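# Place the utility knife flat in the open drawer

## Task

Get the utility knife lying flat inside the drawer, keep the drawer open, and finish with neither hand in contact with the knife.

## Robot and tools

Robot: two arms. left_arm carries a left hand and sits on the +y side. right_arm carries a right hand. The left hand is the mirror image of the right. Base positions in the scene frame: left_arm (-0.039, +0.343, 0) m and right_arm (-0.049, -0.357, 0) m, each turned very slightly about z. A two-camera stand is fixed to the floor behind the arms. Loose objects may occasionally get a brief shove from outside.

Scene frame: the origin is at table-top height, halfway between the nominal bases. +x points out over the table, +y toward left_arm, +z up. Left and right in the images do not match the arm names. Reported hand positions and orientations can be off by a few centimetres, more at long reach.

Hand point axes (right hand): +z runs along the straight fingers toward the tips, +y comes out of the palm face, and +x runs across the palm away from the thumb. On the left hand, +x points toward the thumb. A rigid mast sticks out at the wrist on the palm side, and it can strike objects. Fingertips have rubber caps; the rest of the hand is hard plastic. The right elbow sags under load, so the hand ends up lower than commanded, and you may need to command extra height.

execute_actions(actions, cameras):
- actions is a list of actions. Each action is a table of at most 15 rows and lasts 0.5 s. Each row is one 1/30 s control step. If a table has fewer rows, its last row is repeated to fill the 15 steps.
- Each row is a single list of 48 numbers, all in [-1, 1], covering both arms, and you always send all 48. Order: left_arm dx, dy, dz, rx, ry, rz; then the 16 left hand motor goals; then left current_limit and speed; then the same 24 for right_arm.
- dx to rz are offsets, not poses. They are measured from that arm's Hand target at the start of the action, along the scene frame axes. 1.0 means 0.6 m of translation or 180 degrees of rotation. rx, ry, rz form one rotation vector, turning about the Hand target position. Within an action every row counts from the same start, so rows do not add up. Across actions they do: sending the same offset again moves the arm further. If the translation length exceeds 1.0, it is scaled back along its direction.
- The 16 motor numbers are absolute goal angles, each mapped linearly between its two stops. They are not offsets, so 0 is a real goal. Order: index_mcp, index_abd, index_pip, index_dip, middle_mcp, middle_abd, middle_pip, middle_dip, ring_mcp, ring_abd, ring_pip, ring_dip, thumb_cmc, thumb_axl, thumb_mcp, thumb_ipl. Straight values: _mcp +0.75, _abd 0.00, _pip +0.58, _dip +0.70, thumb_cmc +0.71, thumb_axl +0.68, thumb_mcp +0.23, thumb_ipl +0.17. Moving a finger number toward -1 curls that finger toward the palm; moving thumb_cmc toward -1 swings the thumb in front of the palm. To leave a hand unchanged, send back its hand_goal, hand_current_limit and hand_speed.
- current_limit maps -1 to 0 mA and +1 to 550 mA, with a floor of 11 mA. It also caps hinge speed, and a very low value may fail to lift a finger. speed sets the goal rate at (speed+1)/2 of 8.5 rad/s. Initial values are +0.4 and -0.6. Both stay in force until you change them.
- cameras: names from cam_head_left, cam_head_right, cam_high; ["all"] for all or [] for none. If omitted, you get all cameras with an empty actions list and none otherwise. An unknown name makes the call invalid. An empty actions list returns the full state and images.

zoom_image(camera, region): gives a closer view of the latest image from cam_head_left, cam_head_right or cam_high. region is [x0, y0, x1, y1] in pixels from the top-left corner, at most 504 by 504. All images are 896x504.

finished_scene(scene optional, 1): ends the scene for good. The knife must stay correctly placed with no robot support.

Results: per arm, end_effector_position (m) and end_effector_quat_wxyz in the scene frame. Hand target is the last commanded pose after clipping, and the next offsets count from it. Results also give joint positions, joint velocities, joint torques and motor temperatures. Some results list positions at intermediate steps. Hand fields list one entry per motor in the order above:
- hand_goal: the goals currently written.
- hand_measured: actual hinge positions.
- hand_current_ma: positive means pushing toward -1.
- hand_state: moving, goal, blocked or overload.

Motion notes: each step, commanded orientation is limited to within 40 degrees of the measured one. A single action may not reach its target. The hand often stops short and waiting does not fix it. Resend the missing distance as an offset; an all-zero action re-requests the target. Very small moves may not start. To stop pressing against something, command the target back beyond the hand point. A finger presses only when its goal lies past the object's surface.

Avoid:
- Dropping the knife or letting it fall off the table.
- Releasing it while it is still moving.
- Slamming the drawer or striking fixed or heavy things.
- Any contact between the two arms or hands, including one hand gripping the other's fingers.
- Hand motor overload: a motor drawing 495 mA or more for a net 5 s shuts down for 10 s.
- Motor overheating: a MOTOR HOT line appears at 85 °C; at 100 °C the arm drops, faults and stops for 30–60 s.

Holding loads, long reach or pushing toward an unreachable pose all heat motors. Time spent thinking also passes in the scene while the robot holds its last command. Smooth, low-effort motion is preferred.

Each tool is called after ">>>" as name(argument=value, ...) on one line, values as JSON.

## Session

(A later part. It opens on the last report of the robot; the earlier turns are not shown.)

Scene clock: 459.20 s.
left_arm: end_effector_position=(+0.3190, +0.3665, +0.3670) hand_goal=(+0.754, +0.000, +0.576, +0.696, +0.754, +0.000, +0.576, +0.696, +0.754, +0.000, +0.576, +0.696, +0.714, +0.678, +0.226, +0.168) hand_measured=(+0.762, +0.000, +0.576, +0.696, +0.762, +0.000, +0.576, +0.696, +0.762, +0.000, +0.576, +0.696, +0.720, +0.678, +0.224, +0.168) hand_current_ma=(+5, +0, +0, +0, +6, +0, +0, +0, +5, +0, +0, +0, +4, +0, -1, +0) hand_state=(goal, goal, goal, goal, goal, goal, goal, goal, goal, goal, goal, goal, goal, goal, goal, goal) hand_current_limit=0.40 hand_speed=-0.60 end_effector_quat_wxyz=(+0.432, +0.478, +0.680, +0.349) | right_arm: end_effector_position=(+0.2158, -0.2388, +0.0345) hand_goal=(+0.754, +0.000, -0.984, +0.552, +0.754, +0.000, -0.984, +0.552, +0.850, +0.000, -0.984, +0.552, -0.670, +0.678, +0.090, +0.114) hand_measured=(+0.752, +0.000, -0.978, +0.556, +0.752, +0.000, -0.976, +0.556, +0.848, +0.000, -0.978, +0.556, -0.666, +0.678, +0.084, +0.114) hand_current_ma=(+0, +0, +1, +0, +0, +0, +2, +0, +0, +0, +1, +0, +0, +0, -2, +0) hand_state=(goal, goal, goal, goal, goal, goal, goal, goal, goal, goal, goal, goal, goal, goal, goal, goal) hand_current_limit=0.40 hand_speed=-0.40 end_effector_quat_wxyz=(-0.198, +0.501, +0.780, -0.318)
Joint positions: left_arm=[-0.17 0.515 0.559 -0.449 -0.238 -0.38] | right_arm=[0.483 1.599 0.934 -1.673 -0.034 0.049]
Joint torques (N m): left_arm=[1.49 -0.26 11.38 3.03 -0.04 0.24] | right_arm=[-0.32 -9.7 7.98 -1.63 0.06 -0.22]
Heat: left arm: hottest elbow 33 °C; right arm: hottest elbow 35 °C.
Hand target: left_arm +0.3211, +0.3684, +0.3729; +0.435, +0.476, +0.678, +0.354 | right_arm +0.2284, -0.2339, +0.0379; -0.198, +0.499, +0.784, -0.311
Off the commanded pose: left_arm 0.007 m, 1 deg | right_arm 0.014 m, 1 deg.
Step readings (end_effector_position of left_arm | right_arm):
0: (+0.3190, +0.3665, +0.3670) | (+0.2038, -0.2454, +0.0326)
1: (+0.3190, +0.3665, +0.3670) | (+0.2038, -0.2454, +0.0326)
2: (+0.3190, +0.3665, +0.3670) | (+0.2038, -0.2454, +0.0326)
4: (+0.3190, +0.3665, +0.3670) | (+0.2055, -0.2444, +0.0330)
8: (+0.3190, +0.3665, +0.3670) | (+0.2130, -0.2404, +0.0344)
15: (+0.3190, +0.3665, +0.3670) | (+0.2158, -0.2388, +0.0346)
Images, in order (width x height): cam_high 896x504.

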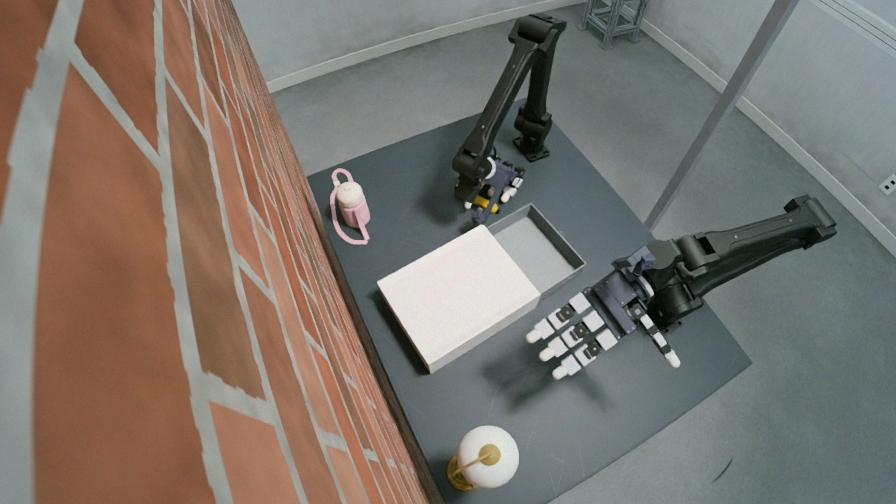

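>>> execute_actions(actions=[[[0,0,0,0,0,0,0.754,0,0.576,0.696,0.754,0,0.576,0.696,0.754,0,0.576,0.696,0.714,0.678,0.226,0.168,0.4,-0.6,0,0,-0.02,0,0,0,0.753,0,-0.985,0.551,0.753,0,-0.985,0.551,0.85,0,-0.985,0.551,-0.671,0.677,0.0,0.114,0.4,-0.4]]], cameras=["cam_high"])

>>> zoom_image(camera="cam_high", region=[445, 165, 525, 220])

Scene clock: 467.90 s.
left_arm: end_effector_position=(+0.3190, +0.3665, +0.3670) hand_goal=(+0.754, +0.000, +0.576, +0.696, +0.754, +0.000, +0.576, +0.696, +0.754, +0.000, +0.576, +0.696, +0.714, +0.678, +0.226, +0.168) hand_measured=(+0.762, +0.000, +0.576, +0.696, +0.762, +0.000, +0.576, +0.696, +0.762, +0.000, +0.576, +0.696, +0.720, +0.678, +0.224, +0.168) hand_current_ma=(+5, +0, +0, +0, +6, +0, +0, +0, +5, +0, +0, +0, +4, +0, -1, +0) hand_state=(goal, goal, goal, goal, goal, goal, goal, goal, goal, goal, goal, goal, goal, goal, goal, goal) hand_current_limit=0.40 hand_speed=-0.60 end_effector_quat_wxyz=(+0.432, +0.478, +0.680, +0.349) | right_arm: end_effector_position=(+0.2175, -0.2379, +0.0261) hand_goal=(+0.754, +0.000, -0.984, +0.552, +0.754, +0.000, -0.984, +0.552, +0.850, +0.000, -0.984, +0.552, -0.670, +0.678, +0.000, +0.114) hand_measured=(+0.752, +0.000, -0.978, +0.556, +0.752, +0.000, -0.976, +0.556, +0.848, +0.000, -0.978, +0.556, -0.666, +0.678, +0.000, +0.114) hand_current_ma=(+0, +0, +1, +0, +0, +0, +2, +0, +0, +0, +1, +0, +0, +0, +0, +0) hand_state=(goal, goal, goal, goal, goal, goal, goal, goal, goal, goal, goal, goal, goal, goal, goal, goal) hand_current_limit=0.40 hand_speed=-0.40 end_effector_quat_wxyz=(-0.199, +0.500, +0.780, -0.320)
Joint positions: left_arm=[-0.17 0.515 0.559 -0.449 -0.238 -0.38] | right_arm=[0.483 1.623 0.934 -1.654 -0.034 0.049]
Joint torques (N m): left_arm=[1.14 -0.44 11.45 3.1 -0.07 0.24] | right_arm=[0.15 -10.46 6.98 -0.94 0.07 -0.19]
Heat: left arm: hottest elbow 33 °C; right arm: hottest elbow 35 °C.
Hand target: left_arm +0.3211, +0.3684, +0.3729; +0.435, +0.476, +0.678, +0.354 | right_arm +0.2283, -0.2339, +0.0260; -0.198, +0.499, +0.784, -0.311
Off the commanded pose: left_arm 0.007 m, 1 deg | right_arm 0.012 m, 1 deg.
Step readings (end_effector_position of left_arm | right_arm):
0: (+0.3190, +0.3665, +0.3670) | (+0.2158, -0.2388, +0.0345)
1: (+0.3190, +0.3665, +0.3670) | (+0.2158, -0.2388, +0.0345)
2: (+0.3190, +0.3665, +0.3670) | (+0.2157, -0.2389, +0.0342)
4: (+0.3190, +0.3665, +0.3670) | (+0.2159, -0.2388, +0.0328)
8: (+0.3190, +0.3665, +0.3670) | (+0.2169, -0.2382, +0.0278)
15: (+0.3190, +0.3665, +0.3670) | (+0.2175, -0.2379, +0.0261)
Images, in order (width x height): cam_high 896x504.

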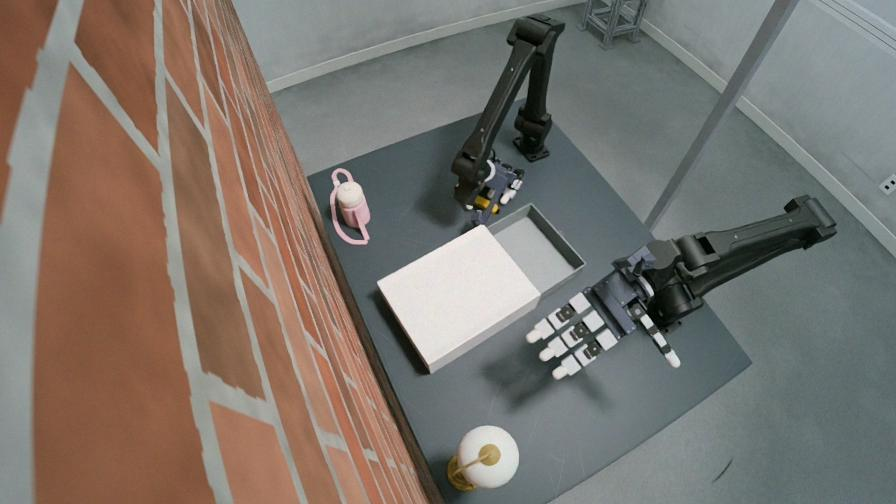

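Scaled by 6.300 from the camera's 896x504 image, which has a finer 1280x720 frame.

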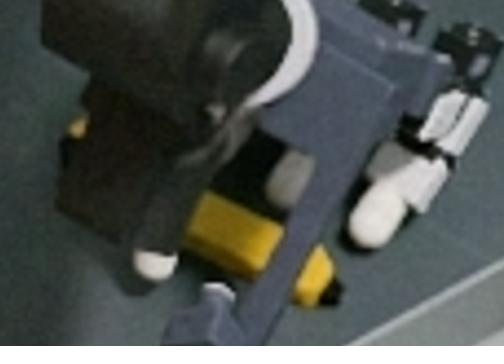

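>>> execute_actions(actions=[[[0,0,0,0,0,0,0.754,0,0.576,0.696,0.754,0,0.576,0.696,0.754,0,0.576,0.696,0.714,0.678,0.226,0.168,0.4,-0.6,-0.002,0,-0.015,0,0,0,0.753,0,-0.985,0.551,0.753,0,-0.985,0.551,0.85,0,-0.985,0.551,-0.671,0.677,-0.08,0.114,0.4,-0.4]]], cameras=["cam_high"])

>>> zoom_image(camera="cam_high", region=[445, 165, 525, 220])

Scene clock: 472.63 s.
left_arm: end_effector_position=(+0.3190, +0.3665, +0.3670) hand_goal=(+0.754, +0.000, +0.576, +0.696, +0.754, +0.000, +0.576, +0.696, +0.754, +0.000, +0.576, +0.696, +0.714, +0.678, +0.226, +0.168) hand_measured=(+0.762, +0.000, +0.576, +0.696, +0.762, +0.000, +0.576, +0.696, +0.762, +0.000, +0.576, +0.696, +0.720, +0.678, +0.224, +0.168) hand_current_ma=(+5, +0, +0, +0, +6, +0, +0, +0, +5, +0, +0, +0, +4, +0, -1, +0) hand_state=(goal, goal, goal, goal, goal, goal, goal, goal, goal, goal, goal, goal, goal, goal, goal, goal) hand_current_limit=0.40 hand_speed=-0.60 end_effector_quat_wxyz=(+0.432, +0.478, +0.680, +0.349) | right_arm: end_effector_position=(+0.2205, -0.2363, +0.0220) hand_goal=(+0.754, +0.000, -0.984, +0.552, +0.754, +0.000, -0.984, +0.552, +0.850, +0.000, -0.984, +0.552, -0.670, +0.678, -0.080, +0.114) hand_measured=(+0.754, +0.000, -0.988, +0.556, +0.752, +0.000, -0.980, +0.556, +0.848, +0.000, -0.978, +0.556, -0.666, +0.678, -0.080, +0.114) hand_current_ma=(+0, +0, -1, +0, +0, +0, +0, +0, +0, +0, +1, +0, +0, +0, +0, +0) hand_state=(goal, goal, goal, goal, goal, goal, goal, goal, goal, goal, goal, goal, goal, goal, goal, goal) hand_current_limit=0.40 hand_speed=-0.40 end_effector_quat_wxyz=(-0.197, +0.501, +0.781, -0.316)
Joint positions: left_arm=[-0.17 0.515 0.559 -0.449 -0.238 -0.38] | right_arm=[0.483 1.63 0.934 -1.636 -0.034 0.049]
Joint torques (N m): left_arm=[1.67 -0.38 11.36 3.18 -0.07 0.25] | right_arm=[-0.79 -9.52 5.89 -0.75 0.05 -0.23]
Heat: left arm: hottest elbow 33 °C; right arm: hottest elbow 34 °C.
Hand target: left_arm +0.3211, +0.3684, +0.3729; +0.435, +0.476, +0.678, +0.354 | right_arm +0.2272, -0.2339, +0.0170; -0.198, +0.499, +0.784, -0.311
Off the commanded pose: left_arm 0.007 m, 1 deg | right_arm 0.009 m, 1 deg.
Step readings (end_effector_position of left_arm | right_arm):
0: (+0.3190, +0.3665, +0.3670) | (+0.2175, -0.2379, +0.0261)
1: (+0.3190, +0.3665, +0.3670) | (+0.2176, -0.2378, +0.0261)
2: (+0.3190, +0.3665, +0.3670) | (+0.2181, -0.2375, +0.0257)
4: (+0.3190, +0.3665, +0.3670) | (+0.2195, -0.2368, +0.0244)
8: (+0.3190, +0.3665, +0.3670) | (+0.2205, -0.2363, +0.0220)
15: (+0.3190, +0.3665, +0.3670) | (+0.2205, -0.2363, +0.0220)
Images, in order (width x height): cam_high 896x504.

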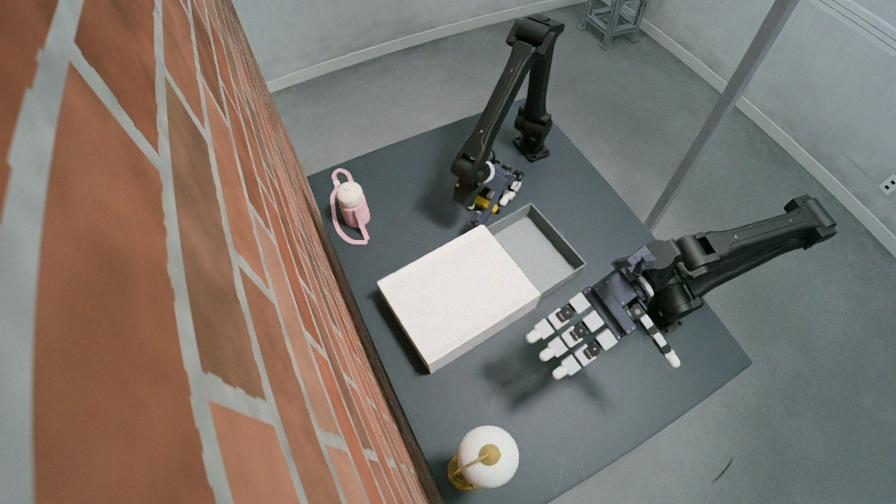

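Scaled by 6.300 from the camera's 896x504 image, which has a finer 1280x720 frame.

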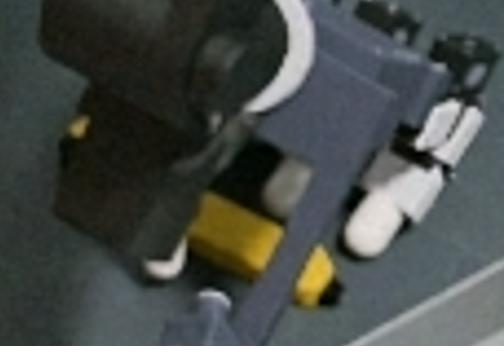

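>>> execute_actions(actions=[[[0,0,0,0,0,0,0.754,0,0.576,0.696,0.754,0,0.576,0.696,0.754,0,0.576,0.696,0.714,0.678,0.226,0.168,0.4,-0.6,0,0,0,0,0,0,0.70,0,-0.985,0.551,0.70,0,-0.985,0.551,0.85,0,-0.985,0.551,-0.671,0.677,-0.25,0.08,0.3,-0.7]],[[0,0,0,0,0,0,0.754,0,0.576,0.696,0.754,0,0.576,0.696,0.754,0,0.576,0.696,0.714,0.678,0.226,0.168,0.4,-0.6,0,0,0,0,0,0,0.65,0,-0.985,0.551,0.65,0,-0.985,0.551,0.85,0,-0.985,0.551,-0.671,0.677,-0.34,0.04,0.3,-0.7]]], cameras=["cam_high", "cam_head_left"])

>>> zoom_image(camera="cam_high", region=[445, 165, 525, 220])

>>> zoom_image(camera="cam_head_left", region=[560, 300, 700, 410])

Scene clock: 489.90 s.
left_arm: end_effector_position=(+0.3190, +0.3665, +0.3670) hand_goal=(+0.754, +0.000, +0.576, +0.696, +0.754, +0.000, +0.576, +0.696, +0.754, +0.000, +0.576, +0.696, +0.714, +0.678, +0.226, +0.168) hand_measured=(+0.762, +0.000, +0.576, +0.696, +0.762, +0.000, +0.576, +0.696, +0.762, +0.000, +0.576, +0.696, +0.720, +0.678, +0.224, +0.168) hand_current_ma=(+5, +0, +0, +0, +6, +0, +0, +0, +5, +0, +0, +0, +4, +0, -1, +0) hand_state=(goal, goal, goal, goal, goal, goal, goal, goal, goal, goal, goal, goal, goal, goal, goal, goal) hand_current_limit=0.40 hand_speed=-0.60 end_effector_quat_wxyz=(+0.432, +0.478, +0.680, +0.349) | right_arm: end_effector_position=(+0.2205, -0.2363, +0.0220) hand_goal=(+0.650, +0.000, -0.984, +0.552, +0.650, +0.000, -0.984, +0.552, +0.850, +0.000, -0.984, +0.552, -0.670, +0.678, -0.340, +0.040) hand_measured=(+0.684, +0.000, -0.990, +0.556, +0.710, +0.002, -0.984, +0.550, +0.848, +0.000, -0.978, +0.556, -0.662, +0.684, -0.190, +0.094) hand_current_ma=(+33, +0, -1, +0, +86, +0, +0, +0, +0, +0, +1, +0, +3, +2, +357, +108) hand_state=(blocked, goal, goal, goal, blocked, goal, goal, goal, goal, goal, goal, goal, goal, goal, blocked, blocked) hand_current_limit=0.30 hand_speed=-0.70 end_effector_quat_wxyz=(-0.197, +0.501, +0.781, -0.316)
Joint positions: left_arm=[-0.17 0.515 0.559 -0.449 -0.238 -0.38] | right_arm=[0.483 1.63 0.934 -1.636 -0.034 0.049]
Joint torques (N m): left_arm=[1.44 -0.5 11.38 3.18 -0.07 0.27] | right_arm=[-0.21 -9.41 5.9 -0.65 0.06 -0.19]
Heat: left arm: hottest elbow 33 °C; right arm: hottest elbow 33 °C.
Hand target: left_arm +0.3211, +0.3684, +0.3729; +0.435, +0.476, +0.678, +0.354 | right_arm +0.2272, -0.2339, +0.0170; -0.198, +0.499, +0.784, -0.311
Off the commanded pose: left_arm 0.007 m, 1 deg | right_arm 0.009 m, 1 deg.
Step readings (end_effector_position of left_arm | right_arm):
0: (+0.3190, +0.3665, +0.3670) | (+0.2205, -0.2363, +0.0220)
1: (+0.3190, +0.3665, +0.3670) | (+0.2205, -0.2363, +0.0220)
2: (+0.3190, +0.3665, +0.3670) | (+0.2205, -0.2363, +0.0220)
4: (+0.3190, +0.3665, +0.3670) | (+0.2205, -0.2363, +0.0220)
8: (+0.3190, +0.3665, +0.3670) | (+0.2205, -0.2363, +0.0220)
15: (+0.3190, +0.3665, +0.3670) | (+0.2205, -0.2363, +0.0220)
16: (+0.3190, +0.3665, +0.3670) | (+0.2205, -0.2363, +0.0220)
17: (+0.3190, +0.3665, +0.3670) | (+0.2205, -0.2363, +0.0220)
19: (+0.3190, +0.3665, +0.3670) | (+0.2205, -0.2363, +0.0220)
23: (+0.3190, +0.3665, +0.3670) | (+0.2205, -0.2363, +0.0220)
30: (+0.3190, +0.3665, +0.3670) | (+0.2205, -0.2363, +0.0220)
Images, in order (width x height): cam_head_left 896x504, cam_high 896x504.

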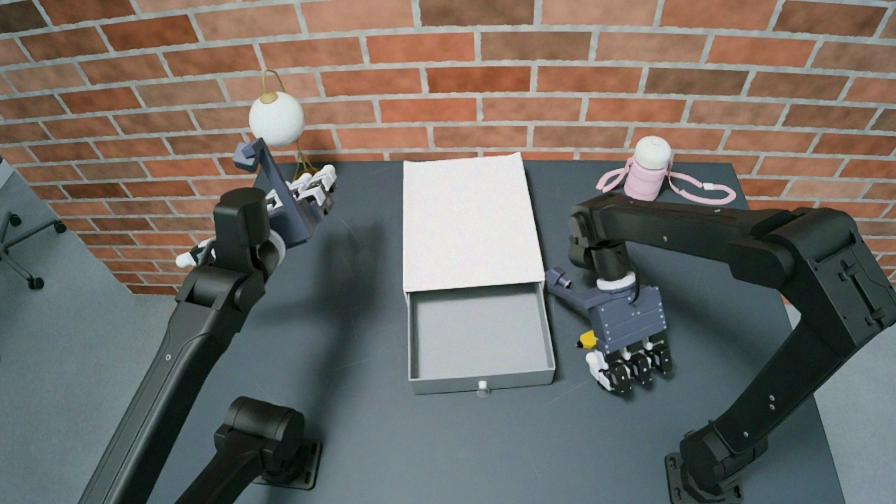

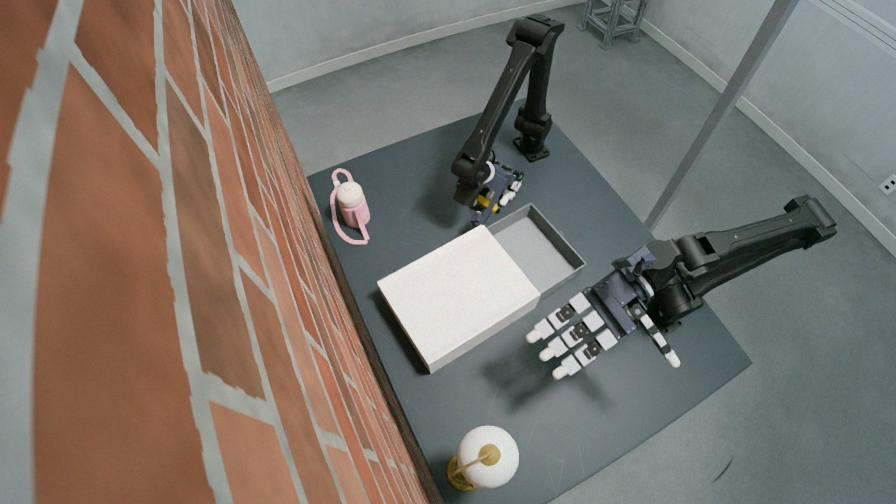

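Scaled by 6.300 from the camera's 896x504 image, which has a finer 1280x720 frame.

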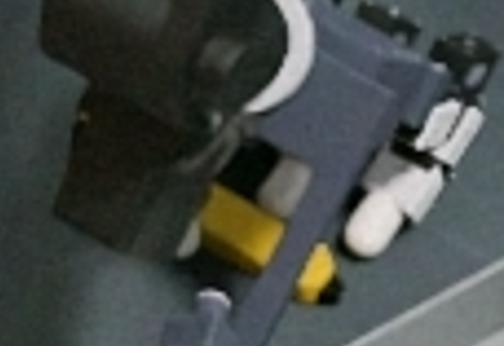

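Scaled by 3.600 from the camera's 896x504 image, which has a finer 1280x720 frame.

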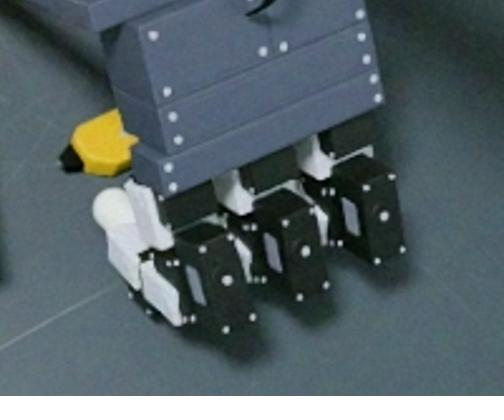

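>>> execute_actions(actions=[[[0,0,0,0,0,0,0.754,0,0.576,0.696,0.754,0,0.576,0.696,0.754,0,0.576,0.696,0.714,0.678,0.226,0.168,0.4,-0.6,0,0,0.01,0,0,0,0.52,0,-0.985,0.551,0.54,0,-0.985,0.551,0.85,0,-0.985,0.551,-0.671,0.677,-0.34,0.04,0.3,-0.7]],[[0,0,0,0,0,0,0.754,0,0.576,0.696,0.754,0,0.576,0.696,0.754,0,0.576,0.696,0.714,0.678,0.226,0.168,0.4,-0.6,0,0,0.05,0,0,0,0.52,0,-0.985,0.551,0.54,0,-0.985,0.551,0.85,0,-0.985,0.551,-0.671,0.677,-0.34,0.04,0.3,-0.7]]], cameras=["cam_high", "cam_head_left"])

>>> zoom_image(camera="cam_high", region=[445, 155, 525, 220])

>>> zoom_image(camera="cam_head_left", region=[560, 290, 700, 400])

Scene clock: 498.63 s.
left_arm: end_effector_position=(+0.3190, +0.3665, +0.3670) hand_goal=(+0.754, +0.000, +0.576, +0.696, +0.754, +0.000, +0.576, +0.696, +0.754, +0.000, +0.576, +0.696, +0.714, +0.678, +0.226, +0.168) hand_measured=(+0.762, +0.000, +0.576, +0.696, +0.762, +0.000, +0.576, +0.696, +0.762, +0.000, +0.576, +0.696, +0.720, +0.678, +0.224, +0.168) hand_current_ma=(+5, +0, +0, +0, +6, +0, +0, +0, +5, +0, +0, +0, +4, +0, -1, +0) hand_state=(goal, goal, goal, goal, goal, goal, goal, goal, goal, goal, goal, goal, goal, goal, goal, goal) hand_current_limit=0.40 hand_speed=-0.60 end_effector_quat_wxyz=(+0.432, +0.478, +0.680, +0.349) | right_arm: end_effector_position=(+0.2161, -0.2386, +0.0426) hand_goal=(+0.520, +0.000, -0.984, +0.552, +0.540, +0.000, -0.984, +0.552, +0.850, +0.000, -0.984, +0.552, -0.670, +0.678, -0.340, +0.040) hand_measured=(+0.622, +0.000, -0.974, +0.554, +0.628, +0.002, -0.970, +0.556, +0.848, +0.000, -0.978, +0.556, -0.654, +0.688, -0.172, +0.104) hand_current_ma=(+217, +0, +3, +0, +166, +0, +6, +1, +0, +0, +1, +0, +8, +5, +357, +145) hand_state=(blocked, goal, goal, goal, blocked, goal, goal, goal, goal, goal, goal, goal, goal, goal, blocked, blocked) hand_current_limit=0.30 hand_speed=-0.70 end_effector_quat_wxyz=(-0.194, +0.502, +0.783, -0.310)
Joint positions: left_arm=[-0.17 0.515 0.559 -0.449 -0.238 -0.38] | right_arm=[0.483 1.572 0.934 -1.681 -0.034 0.048]
Joint torques (N m): left_arm=[1.55 -0.26 11.38 3.23 -0.05 0.26] | right_arm=[-0.5 -10.7 7.82 -1.81 0.09 -0.1]
Heat: left arm: hottest elbow 33 °C; right arm: hottest elbow 33 °C.
Hand target: left_arm +0.3211, +0.3684, +0.3729; +0.435, +0.476, +0.678, +0.354 | right_arm +0.2271, -0.2339, +0.0529; -0.198, +0.499, +0.784, -0.311
Off the commanded pose: left_arm 0.007 m, 1 deg | right_arm 0.016 m, 1 deg.
joint sent to its limit (right arm) — joint 4 (wrist pitch), lower limit. The joint targets still meet the commanded pose.
Step readings (end_effector_position of left_arm | right_arm):
0: (+0.3190, +0.3665, +0.3670) | (+0.2205, -0.2363, +0.0220)
1: (+0.3190, +0.3665, +0.3670) | (+0.2204, -0.2363, +0.0221)
2: (+0.3190, +0.3665, +0.3670) | (+0.2202, -0.2364, +0.0222)
4: (+0.3190, +0.3665, +0.3670) | (+0.2198, -0.2366, +0.0224)
8: (+0.3190, +0.3665, +0.3670) | (+0.2197, -0.2367, +0.0225)
15: (+0.3190, +0.3665, +0.3670) | (+0.2197, -0.2367, +0.0225)
16: (+0.3190, +0.3665, +0.3670) | (+0.2196, -0.2367, +0.0225)
17: (+0.3190, +0.3665, +0.3670) | (+0.2194, -0.2368, +0.0229)
19: (+0.3190, +0.3665, +0.3670) | (+0.2183, -0.2374, +0.0256)
23: (+0.3190, +0.3665, +0.3670) | (+0.2163, -0.2385, +0.0365)
30: (+0.3190, +0.3665, +0.3670) | (+0.2161, -0.2386, +0.0426)
Images, in order (width x height): cam_head_left 896x504, cam_high 896x504.

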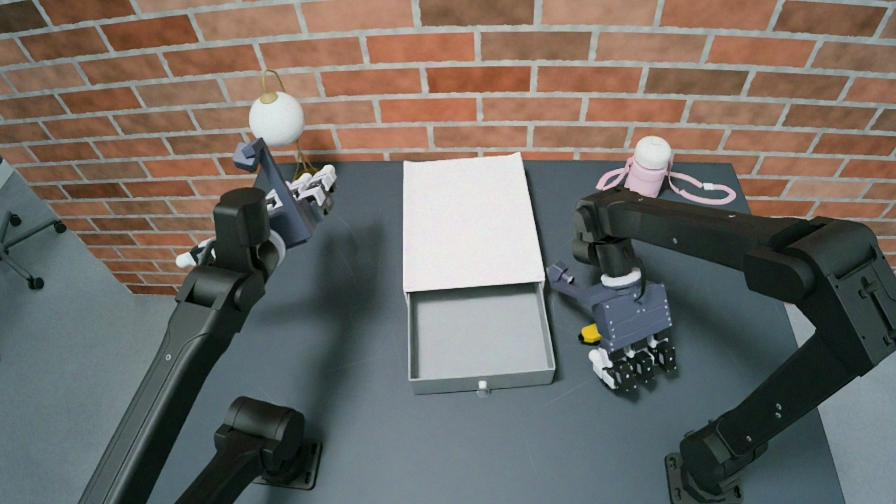

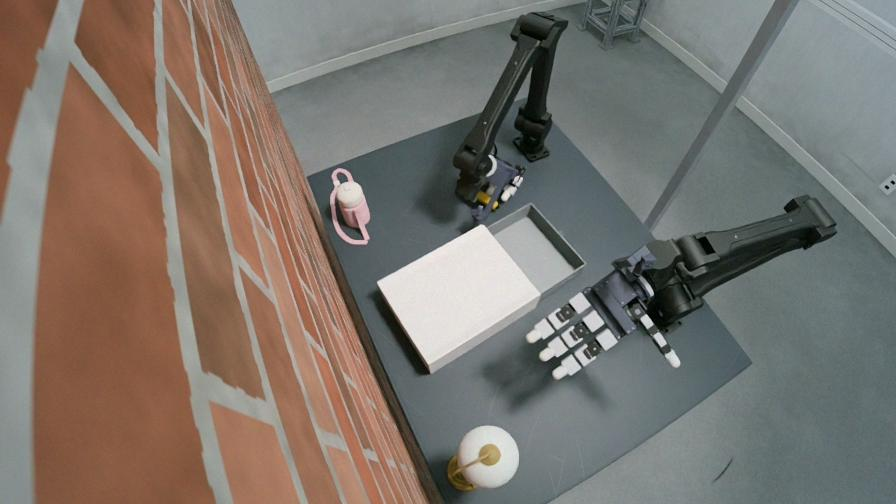

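Scaled by 6.300 from the camera's 896x504 image, which has a finer 1280x720 frame.

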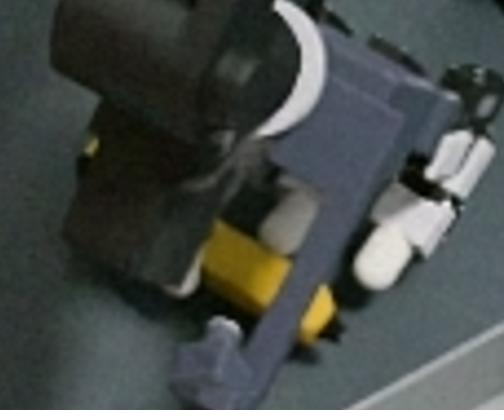

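Scaled by 3.600 from the camera's 896x504 image, which has a finer 1280x720 frame.

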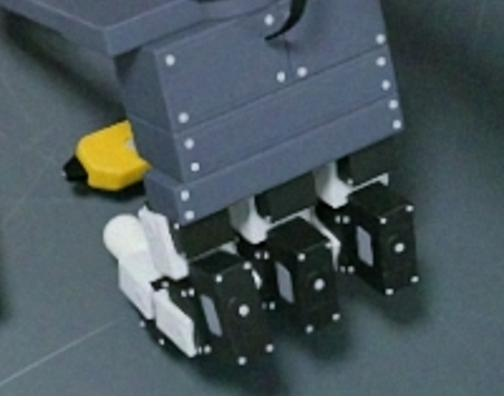

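>>> execute_actions(actions=[[[0,0,0,0,0,0,0.754,0,0.576,0.696,0.754,0,0.576,0.696,0.754,0,0.576,0.696,0.714,0.678,0.226,0.168,0.4,-0.6,-0.01,-0.005,0.08,0.006,-0.013,0,0.5,0,-0.984,0.552,0.52,0,-0.984,0.552,0.85,0,-0.985,-1,-0.67,0.678,-0.34,0.04,0.3,-0.7]],[[0,0,0,0,0,0,0.754,0,0.576,0.696,0.754,0,0.576,0.696,0.754,0,0.576,0.696,0.714,0.678,0.226,0.168,0.4,-0.6,0,0,0.1,0.0243,-0.0525,0,0.5,0,-0.984,0.552,0.52,0,-0.984,0.552,0.85,0,-0.985,-1,-0.67,0.678,-0.34,0.04,0.3,-0.7]]], cameras=["cam_high", "cam_head_left"])

>>> zoom_image(camera="cam_high", region=[430, 120, 540, 220])

>>> zoom_image(camera="cam_head_left", region=[560, 240, 720, 370])

Scene clock: 612.80 s.
left_arm: end_effector_position=(+0.3190, +0.3665, +0.3670) hand_goal=(+0.754, +0.000, +0.576, +0.696, +0.754, +0.000, +0.576, +0.696, +0.754, +0.000, +0.576, +0.696, +0.714, +0.678, +0.226, +0.168) hand_measured=(+0.762, +0.000, +0.576, +0.696, +0.762, +0.000, +0.576, +0.696, +0.762, +0.000, +0.576, +0.696, +0.720, +0.678, +0.224, +0.168) hand_current_ma=(+5, +0, +0, +0, +6, +0, +0, +0, +5, +0, +0, +0, +4, +0, -1, +0) hand_state=(goal, goal, goal, goal, goal, goal, goal, goal, goal, goal, goal, goal, goal, goal, goal, goal) hand_current_limit=0.40 hand_speed=-0.60 end_effector_quat_wxyz=(+0.432, +0.478, +0.680, +0.349) | right_arm: end_effector_position=(+0.2239, -0.2362, +0.1603) hand_goal=(+0.500, +0.000, -0.984, +0.552, +0.520, +0.000, -0.984, +0.552, +0.850, +0.000, -0.984, -1.000, -0.670, +0.678, -0.340, +0.040) hand_measured=(+0.606, +0.000, -0.974, +0.554, +0.608, +0.002, -0.970, +0.556, +0.838, +0.000, -0.926, -0.756, -0.652, +0.690, -0.164, +0.104) hand_current_ma=(+230, +0, +3, +0, +165, +0, +6, +1, -5, +0, +71, +357, +10, +6, +358, +149) hand_state=(blocked, goal, goal, goal, blocked, goal, goal, goal, goal, goal, blocked, blocked, goal, goal, blocked, blocked) hand_current_limit=0.30 hand_speed=-0.70 end_effector_quat_wxyz=(-0.090, +0.532, +0.831, -0.140)
Joint positions: left_arm=[-0.17 0.515 0.559 -0.449 -0.238 -0.38] | right_arm=[0.489 1.143 0.928 -1.69 -0.023 0.062]
Joint torques (N m): left_arm=[1.2 -0.32 11.38 3.11 -0.05 0.24] | right_arm=[1.08 -6.53 7.79 -0.62 0.12 0.09]
Motor temperatures (°C): left_arm=[28 23 33 24 23 21] | right_arm=[24 27 33 23 23 25]
Heat: left arm: hottest elbow 33 °C; right arm: hottest elbow 33 °C.
Hand target: left_arm +0.3211, +0.3684, +0.3729; +0.435, +0.476, +0.678, +0.354 | right_arm +0.2211, -0.2369, +0.1610; -0.140, +0.519, +0.814, -0.221
Off the commanded pose: left_arm 0.007 m, 1 deg | right_arm 0.003 m, 11 deg.
joint sent to its limit (right arm) — joint 4 (wrist pitch), lower limit. The joint targets are off in orientation, not in position.
Step readings (end_effector_position of left_arm | right_arm):
0: (+0.3190, +0.3665, +0.3670) | (+0.2161, -0.2386, +0.0426)
1: (+0.3190, +0.3665, +0.3670) | (+0.2161, -0.2386, +0.0428)
2: (+0.3190, +0.3665, +0.3670) | (+0.2166, -0.2383, +0.0444)
4: (+0.3190, +0.3665, +0.3670) | (+0.2190, -0.2372, +0.0530)
8: (+0.3190, +0.3665, +0.3670) | (+0.2251, -0.2342, +0.0839)
15: (+0.3190, +0.3665, +0.3670) | (+0.2260, -0.2338, +0.1009)
16: (+0.3190, +0.3665, +0.3670) | (+0.2259, -0.2339, +0.1010)
17: (+0.3190, +0.3665, +0.3670) | (+0.2259, -0.2342, +0.1024)
19: (+0.3190, +0.3665, +0.3670) | (+0.2255, -0.2350, +0.1102)
23: (+0.3190, +0.3665, +0.3670) | (+0.2260, -0.2354, +0.1421)
30: (+0.3190, +0.3665, +0.3670) | (+0.2239, -0.2361, +0.1603)
Images, in order (width x height): cam_head_left 896x504, cam_high 896x504.

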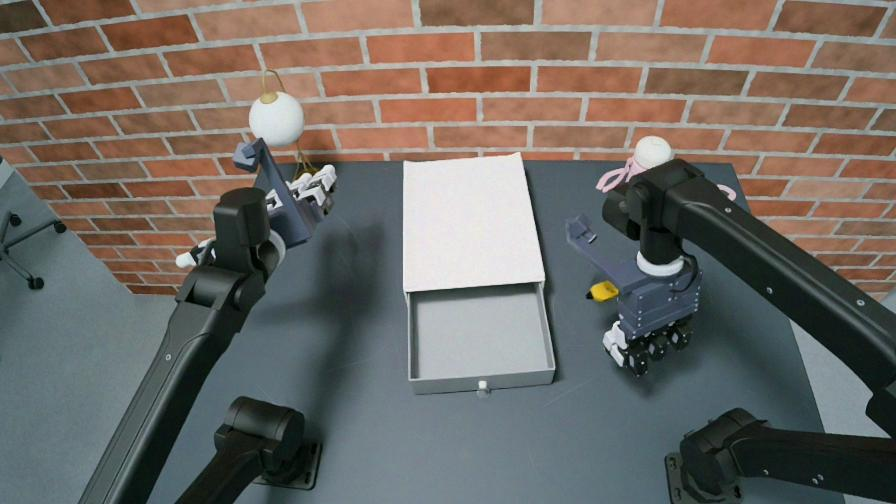

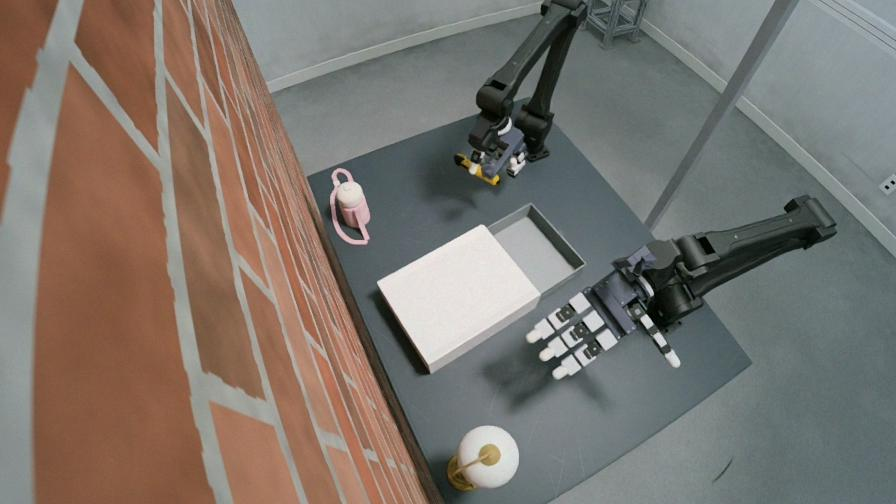

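Scaled by 4.582 from the camera's 896x504 image, which has a finer 1280x720 frame.

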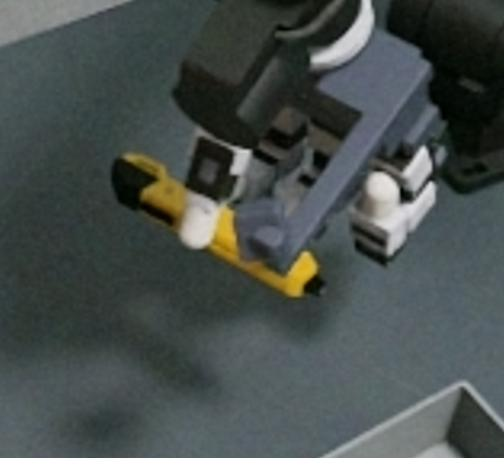

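Scaled by 3.150 from the camera's 896x504 image, which has a finer 1280x720 frame.

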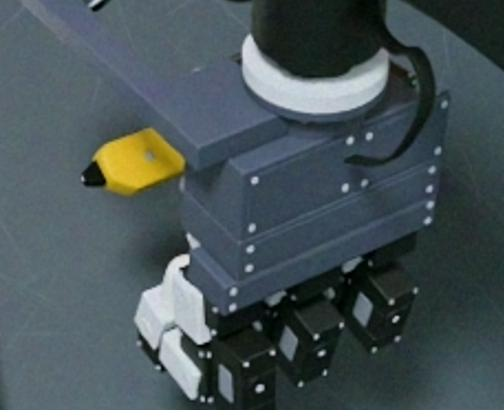

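>>> execute_actions(actions=[[[0,0,0,0,0,0,0.754,0,0.576,0.696,0.754,0,0.576,0.696,0.754,0,0.576,0.696,0.714,0.678,0.226,0.168,0.4,-0.6,-0.007,0.11,0.01,0,0,0.0154,0.5,0,-0.984,0.552,0.52,0,-0.984,0.552,0.5,0,-0.92,-0.7,-0.67,0.678,-0.34,0.04,0.3,-0.7]],[[0,0,0,0,0,0,0.754,0,0.576,0.696,0.754,0,0.576,0.696,0.754,0,0.576,0.696,0.714,0.678,0.226,0.168,0.4,-0.6,-0.007,0.11,0,0,0,0.0154,0.5,0,-0.984,0.552,0.52,0,-0.984,0.552,0.2,0,-0.92,-0.7,-0.67,0.678,-0.34,0.04,0.3,-0.7]],[[0,0,0,0,0,0,0.754,0,0.576,0.696,0.754,0,0.576,0.696,0.754,0,0.576,0.696,0.714,0.678,0.226,0.168,0.4,-0.6,-0.007,0.11,0,0,0,0.0154,0.5,0,-0.984,0.552,0.52,0,-0.984,0.552,-0.137,0,-0.92,-0.7,-0.67,0.678,-0.34,0.04,0.3,-0.7]],[[0,0,0,0,0,0,0.754,0,0.576,0.696,0.754,0,0.576,0.696,0.754,0,0.576,0.696,0.714,0.678,0.226,0.168,0.4,-0.6,-0.007,0.11,0,0,0,0.0154,0.5,0,-0.984,0.552,0.52,0,-0.984,0.552,-0.137,0,-0.92,-0.7,-0.67,0.678,-0.34,0.04,0.3,-0.7]]], cameras=["cam_high", "cam_head_left"])

>>> zoom_image(camera="cam_high", region=[460, 130, 620, 300])

>>> zoom_image(camera="cam_head_left", region=[390, 200, 590, 410])

Scene clock: 629.23 s.
left_arm: end_effector_position=(+0.3190, +0.3665, +0.3670) hand_goal=(+0.754, +0.000, +0.576, +0.696, +0.754, +0.000, +0.576, +0.696, +0.754, +0.000, +0.576, +0.696, +0.714, +0.678, +0.226, +0.168) hand_measured=(+0.762, +0.000, +0.576, +0.696, +0.762, +0.000, +0.576, +0.696, +0.762, +0.000, +0.576, +0.696, +0.720, +0.678, +0.224, +0.168) hand_current_ma=(+5, +0, +0, +0, +6, +0, +0, +0, +5, +0, +0, +0, +4, +0, -1, +0) hand_state=(goal, goal, goal, goal, goal, goal, goal, goal, goal, goal, goal, goal, goal, goal, goal, goal) hand_current_limit=0.40 hand_speed=-0.60 end_effector_quat_wxyz=(+0.432, +0.478, +0.680, +0.349) | right_arm: end_effector_position=(+0.1918, +0.0124, +0.1509) hand_goal=(+0.500, +0.000, -0.984, +0.552, +0.520, +0.000, -0.984, +0.552, -0.136, +0.000, -0.920, -0.700, -0.670, +0.678, -0.340, +0.040) hand_measured=(+0.606, +0.002, -0.974, +0.554, +0.528, +0.002, -0.982, +0.552, -0.098, -0.002, -0.920, -0.702, -0.634, +0.698, -0.154, +0.106) hand_current_ma=(+230, +0, +3, +0, +2, +0, +0, +0, +39, +0, +0, +0, +33, +15, +358, +151) hand_state=(blocked, goal, goal, goal, goal, goal, goal, goal, blocked, goal, goal, goal, blocked, blocked, blocked, blocked) hand_current_limit=0.30 hand_speed=-0.70 end_effector_quat_wxyz=(-0.103, +0.442, +0.873, -0.178)
Joint positions: left_arm=[-0.17 0.515 0.559 -0.449 -0.238 -0.38] | right_arm=[1.03 1.59 1.34 -1.695 -0.181 0.37]
Joint torques (N m): left_arm=[1.44 -0.32 11.41 3.21 -0.05 0.25] | right_arm=[-1.03 -13.1 12.1 -0.39 -0.1 0.05]
Heat: left arm: hottest elbow 33 °C; right arm: hottest elbow 33 °C.
Hand target: left_arm +0.3211, +0.3684, +0.3729; +0.435, +0.476, +0.678, +0.354 | right_arm +0.2043, +0.0271, +0.1670; -0.118, +0.438, +0.860, -0.233
Off the commanded pose: left_arm 0.007 m, 1 deg | right_arm 0.025 m, 7 deg.
joint sent to its limit (right arm) — joint 4 (wrist pitch), lower limit. The joint targets are off in orientation, not in position.
Step readings (end_effector_position of left_arm | right_arm):
0: (+0.3190, +0.3665, +0.3670) | (+0.2239, -0.2362, +0.1603)
1: (+0.3190, +0.3665, +0.3670) | (+0.2236, -0.2358, +0.1603)
2: (+0.3190, +0.3665, +0.3670) | (+0.2226, -0.2339, +0.1600)
4: (+0.3190, +0.3665, +0.3670) | (+0.2150, -0.2196, +0.1567)
8: (+0.3190, +0.3665, +0.3670) | (+0.1991, -0.1878, +0.1474)
15: (+0.3190, +0.3665, +0.3670) | (+0.2021, -0.1805, +0.1473)
16: (+0.3190, +0.3665, +0.3670) | (+0.2025, -0.1799, +0.1480)
17: (+0.3190, +0.3665, +0.3670) | (+0.2024, -0.1779, +0.1488)
19: (+0.3190, +0.3665, +0.3670) | (+0.2012, -0.1626, +0.1509)
23: (+0.3190, +0.3665, +0.3670) | (+0.1977, -0.1244, +0.1521)
30: (+0.3190, +0.3665, +0.3670) | (+0.1976, -0.1169, +0.1490)
31: (+0.3190, +0.3665, +0.3670) | (+0.1979, -0.1168, +0.1493)
32: (+0.3190, +0.3665, +0.3670) | (+0.1980, -0.1149, +0.1498)
34: (+0.3190, +0.3665, +0.3670) | (+0.1986, -0.1007, +0.1520)
38: (+0.3190, +0.3665, +0.3670) | (+0.1963, -0.0621, +0.1537)
45: (+0.3190, +0.3665, +0.3670) | (+0.1943, -0.0526, +0.1499)
46: (+0.3190, +0.3665, +0.3670) | (+0.1946, -0.0522, +0.1502)
47: (+0.3190, +0.3665, +0.3670) | (+0.1951, -0.0504, +0.1508)
49: (+0.3190, +0.3665, +0.3670) | (+0.1974, -0.0365, +0.1534)
53: (+0.3190, +0.3665, +0.3670) | (+0.1962, +0.0010, +0.1554)
60: (+0.3190, +0.3665, +0.3670) | (+0.1910, +0.0122, +0.1501)
Images, in order (width x height): cam_head_left 896x504, cam_high 896x504.

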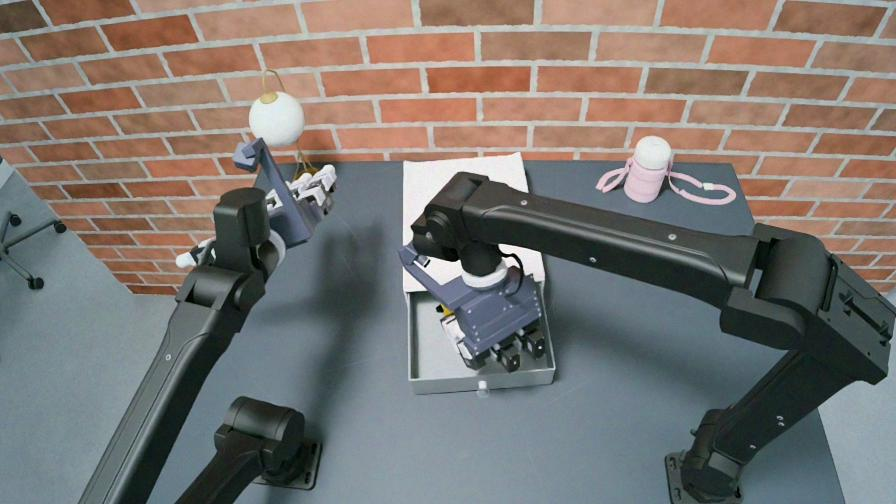

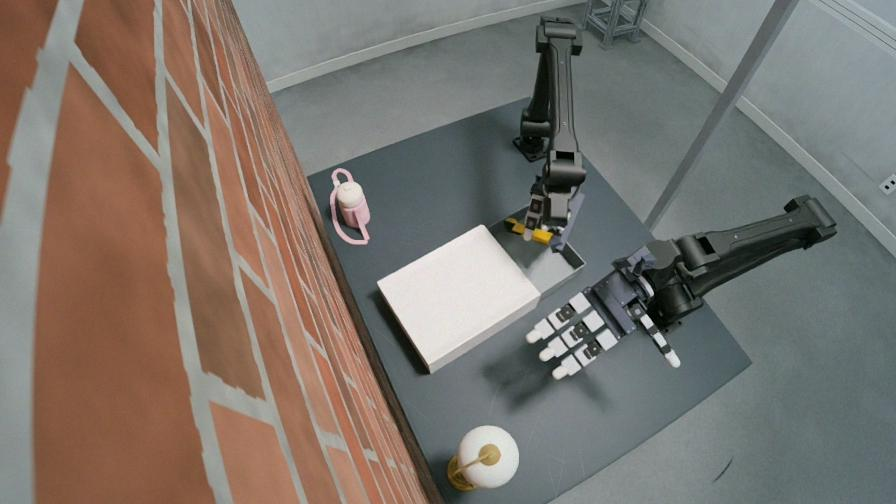

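Scaled by 2.965 from the camera's 896x504 image, which has a finer 1280x720 frame.

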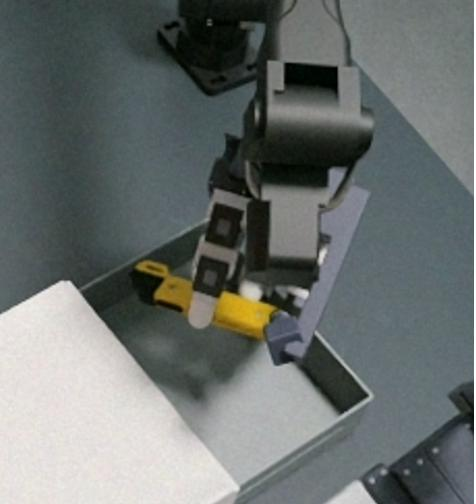

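Scaled by 2.400 from the camera's 896x504 image, which has a finer 1280x720 frame.

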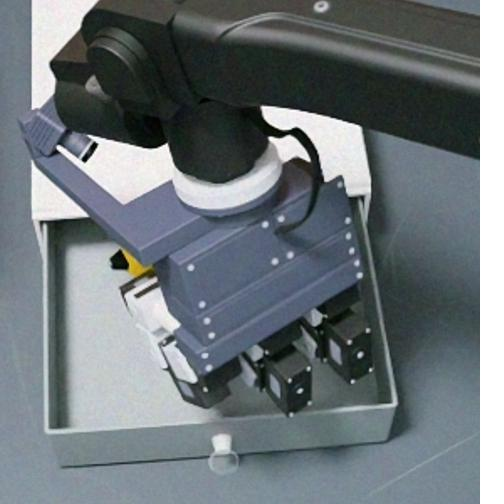

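>>> execute_actions(actions=[[[0,0,0,0,0,0,0.754,0,0.576,0.696,0.754,0,0.576,0.696,0.754,0,0.576,0.696,0.714,0.678,0.226,0.168,0.4,-0.6,0.021,0.023,-0.06,0,0,0,0.5,0,-0.984,0.552,0.5,0,-0.984,0.552,0.12,0,-0.92,-0.7,-0.67,0.678,-0.34,0.04,0.3,-0.7]]], cameras=["cam_high", "cam_head_left"])

>>> zoom_image(camera="cam_high", region=[460, 130, 620, 300])

>>> zoom_image(camera="cam_head_left", region=[390, 200, 590, 410])

Scene clock: 639.40 s.
left_arm: end_effector_position=(+0.3190, +0.3665, +0.3670) hand_goal=(+0.754, +0.000, +0.576, +0.696, +0.754, +0.000, +0.576, +0.696, +0.754, +0.000, +0.576, +0.696, +0.714, +0.678, +0.226, +0.168) hand_measured=(+0.762, +0.000, +0.576, +0.696, +0.762, +0.000, +0.576, +0.696, +0.762, +0.000, +0.576, +0.696, +0.720, +0.678, +0.224, +0.168) hand_current_ma=(+5, +0, +0, +0, +6, +0, +0, +0, +5, +0, +0, +0, +4, +0, -1, +0) hand_state=(goal, goal, goal, goal, goal, goal, goal, goal, goal, goal, goal, goal, goal, goal, goal, goal) hand_current_limit=0.40 hand_speed=-0.60 end_effector_quat_wxyz=(+0.432, +0.478, +0.680, +0.349) | right_arm: end_effector_position=(+0.2045, +0.0251, +0.1123) hand_goal=(+0.500, +0.000, -0.984, +0.552, +0.500, +0.000, -0.984, +0.552, +0.120, +0.000, -0.920, -0.700, -0.670, +0.678, -0.340, +0.040) hand_measured=(+0.606, +0.002, -0.974, +0.554, +0.532, +0.002, -0.978, +0.552, +0.120, -0.002, -0.920, -0.702, -0.634, +0.698, -0.154, +0.106) hand_current_ma=(+230, +0, +3, +0, +27, +0, +1, +0, +0, +0, +0, +0, +33, +15, +357, +151) hand_state=(blocked, goal, goal, goal, blocked, goal, goal, goal, goal, goal, goal, goal, blocked, blocked, blocked, blocked) hand_current_limit=0.30 hand_speed=-0.70 end_effector_quat_wxyz=(-0.107, +0.446, +0.862, -0.216)
Joint positions: left_arm=[-0.17 0.515 0.559 -0.449 -0.238 -0.38] | right_arm=[1.02 1.717 1.388 -1.696 -0.182 0.371]
Joint torques (N m): left_arm=[1.55 -0.73 11.37 3.12 -0.07 0.26] | right_arm=[-0.62 -15.38 11.28 -0.68 -0.18 -0.12]
Heat: left arm: hottest elbow 33 °C; right arm: hottest elbow 35 °C.
Hand target: left_arm +0.3211, +0.3684, +0.3729; +0.435, +0.476, +0.678, +0.354 | right_arm +0.2169, +0.0409, +0.1310; -0.118, +0.438, +0.860, -0.233
Off the commanded pose: left_arm 0.007 m, 1 deg | right_arm 0.027 m, 2 deg.
joint read past its limit (right arm) — joint 4 (wrist pitch), lower limit.
joint sent to its limit (right arm) — joint 4 (wrist pitch), lower limit. The joint targets are off in orientation, not in position.
Step readings (end_effector_position of left_arm | right_arm):
0: (+0.3190, +0.3665, +0.3670) | (+0.1918, +0.0124, +0.1509)
1: (+0.3190, +0.3665, +0.3670) | (+0.1918, +0.0125, +0.1507)
2: (+0.3190, +0.3665, +0.3670) | (+0.1926, +0.0135, +0.1503)
4: (+0.3190, +0.3665, +0.3670) | (+0.1967, +0.0180, +0.1468)
8: (+0.3190, +0.3665, +0.3670) | (+0.2032, +0.0259, +0.1274)
15: (+0.3190, +0.3665, +0.3670) | (+0.2044, +0.0248, +0.1119)
Images, in order (width x height): cam_head_left 896x504, cam_high 896x504.

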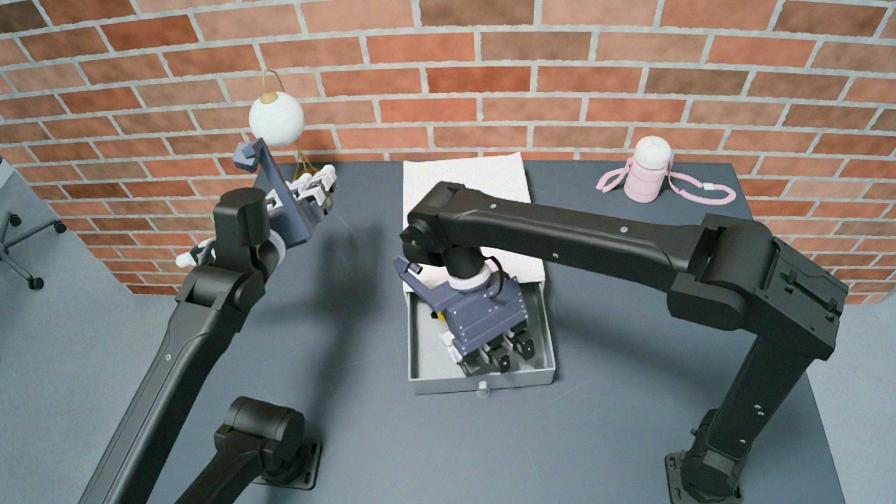

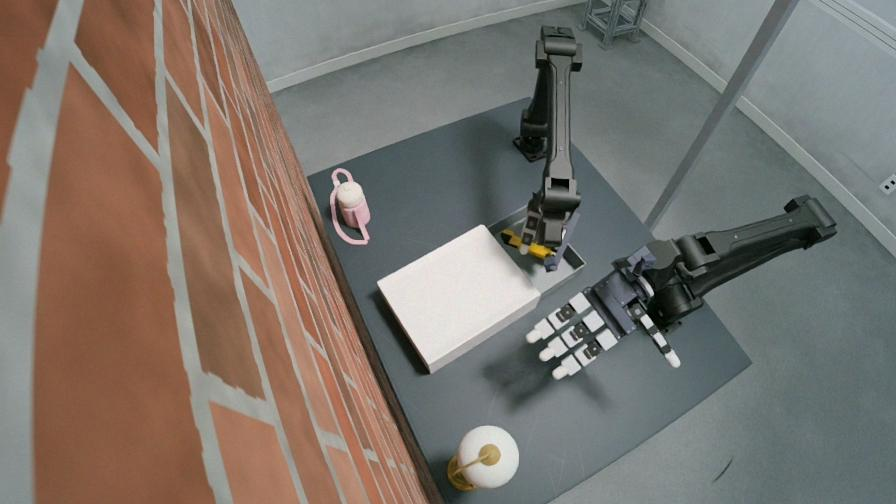

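Scaled by 2.965 from the camera's 896x504 image, which has a finer 1280x720 frame.

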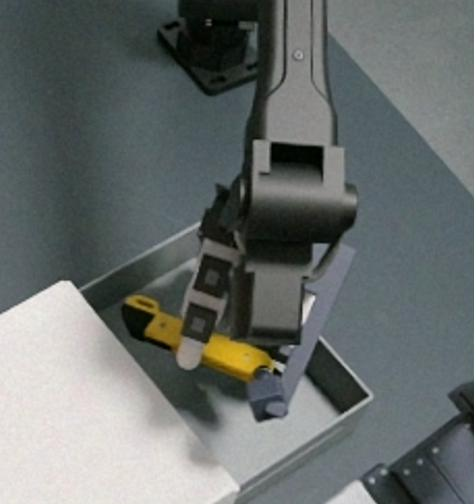

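Scaled by 2.400 from the camera's 896x504 image, which has a finer 1280x720 frame.

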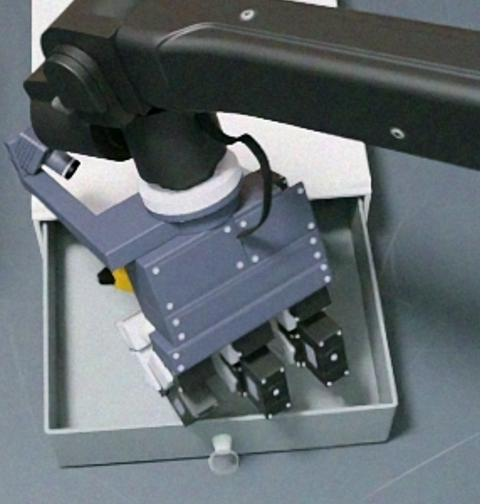

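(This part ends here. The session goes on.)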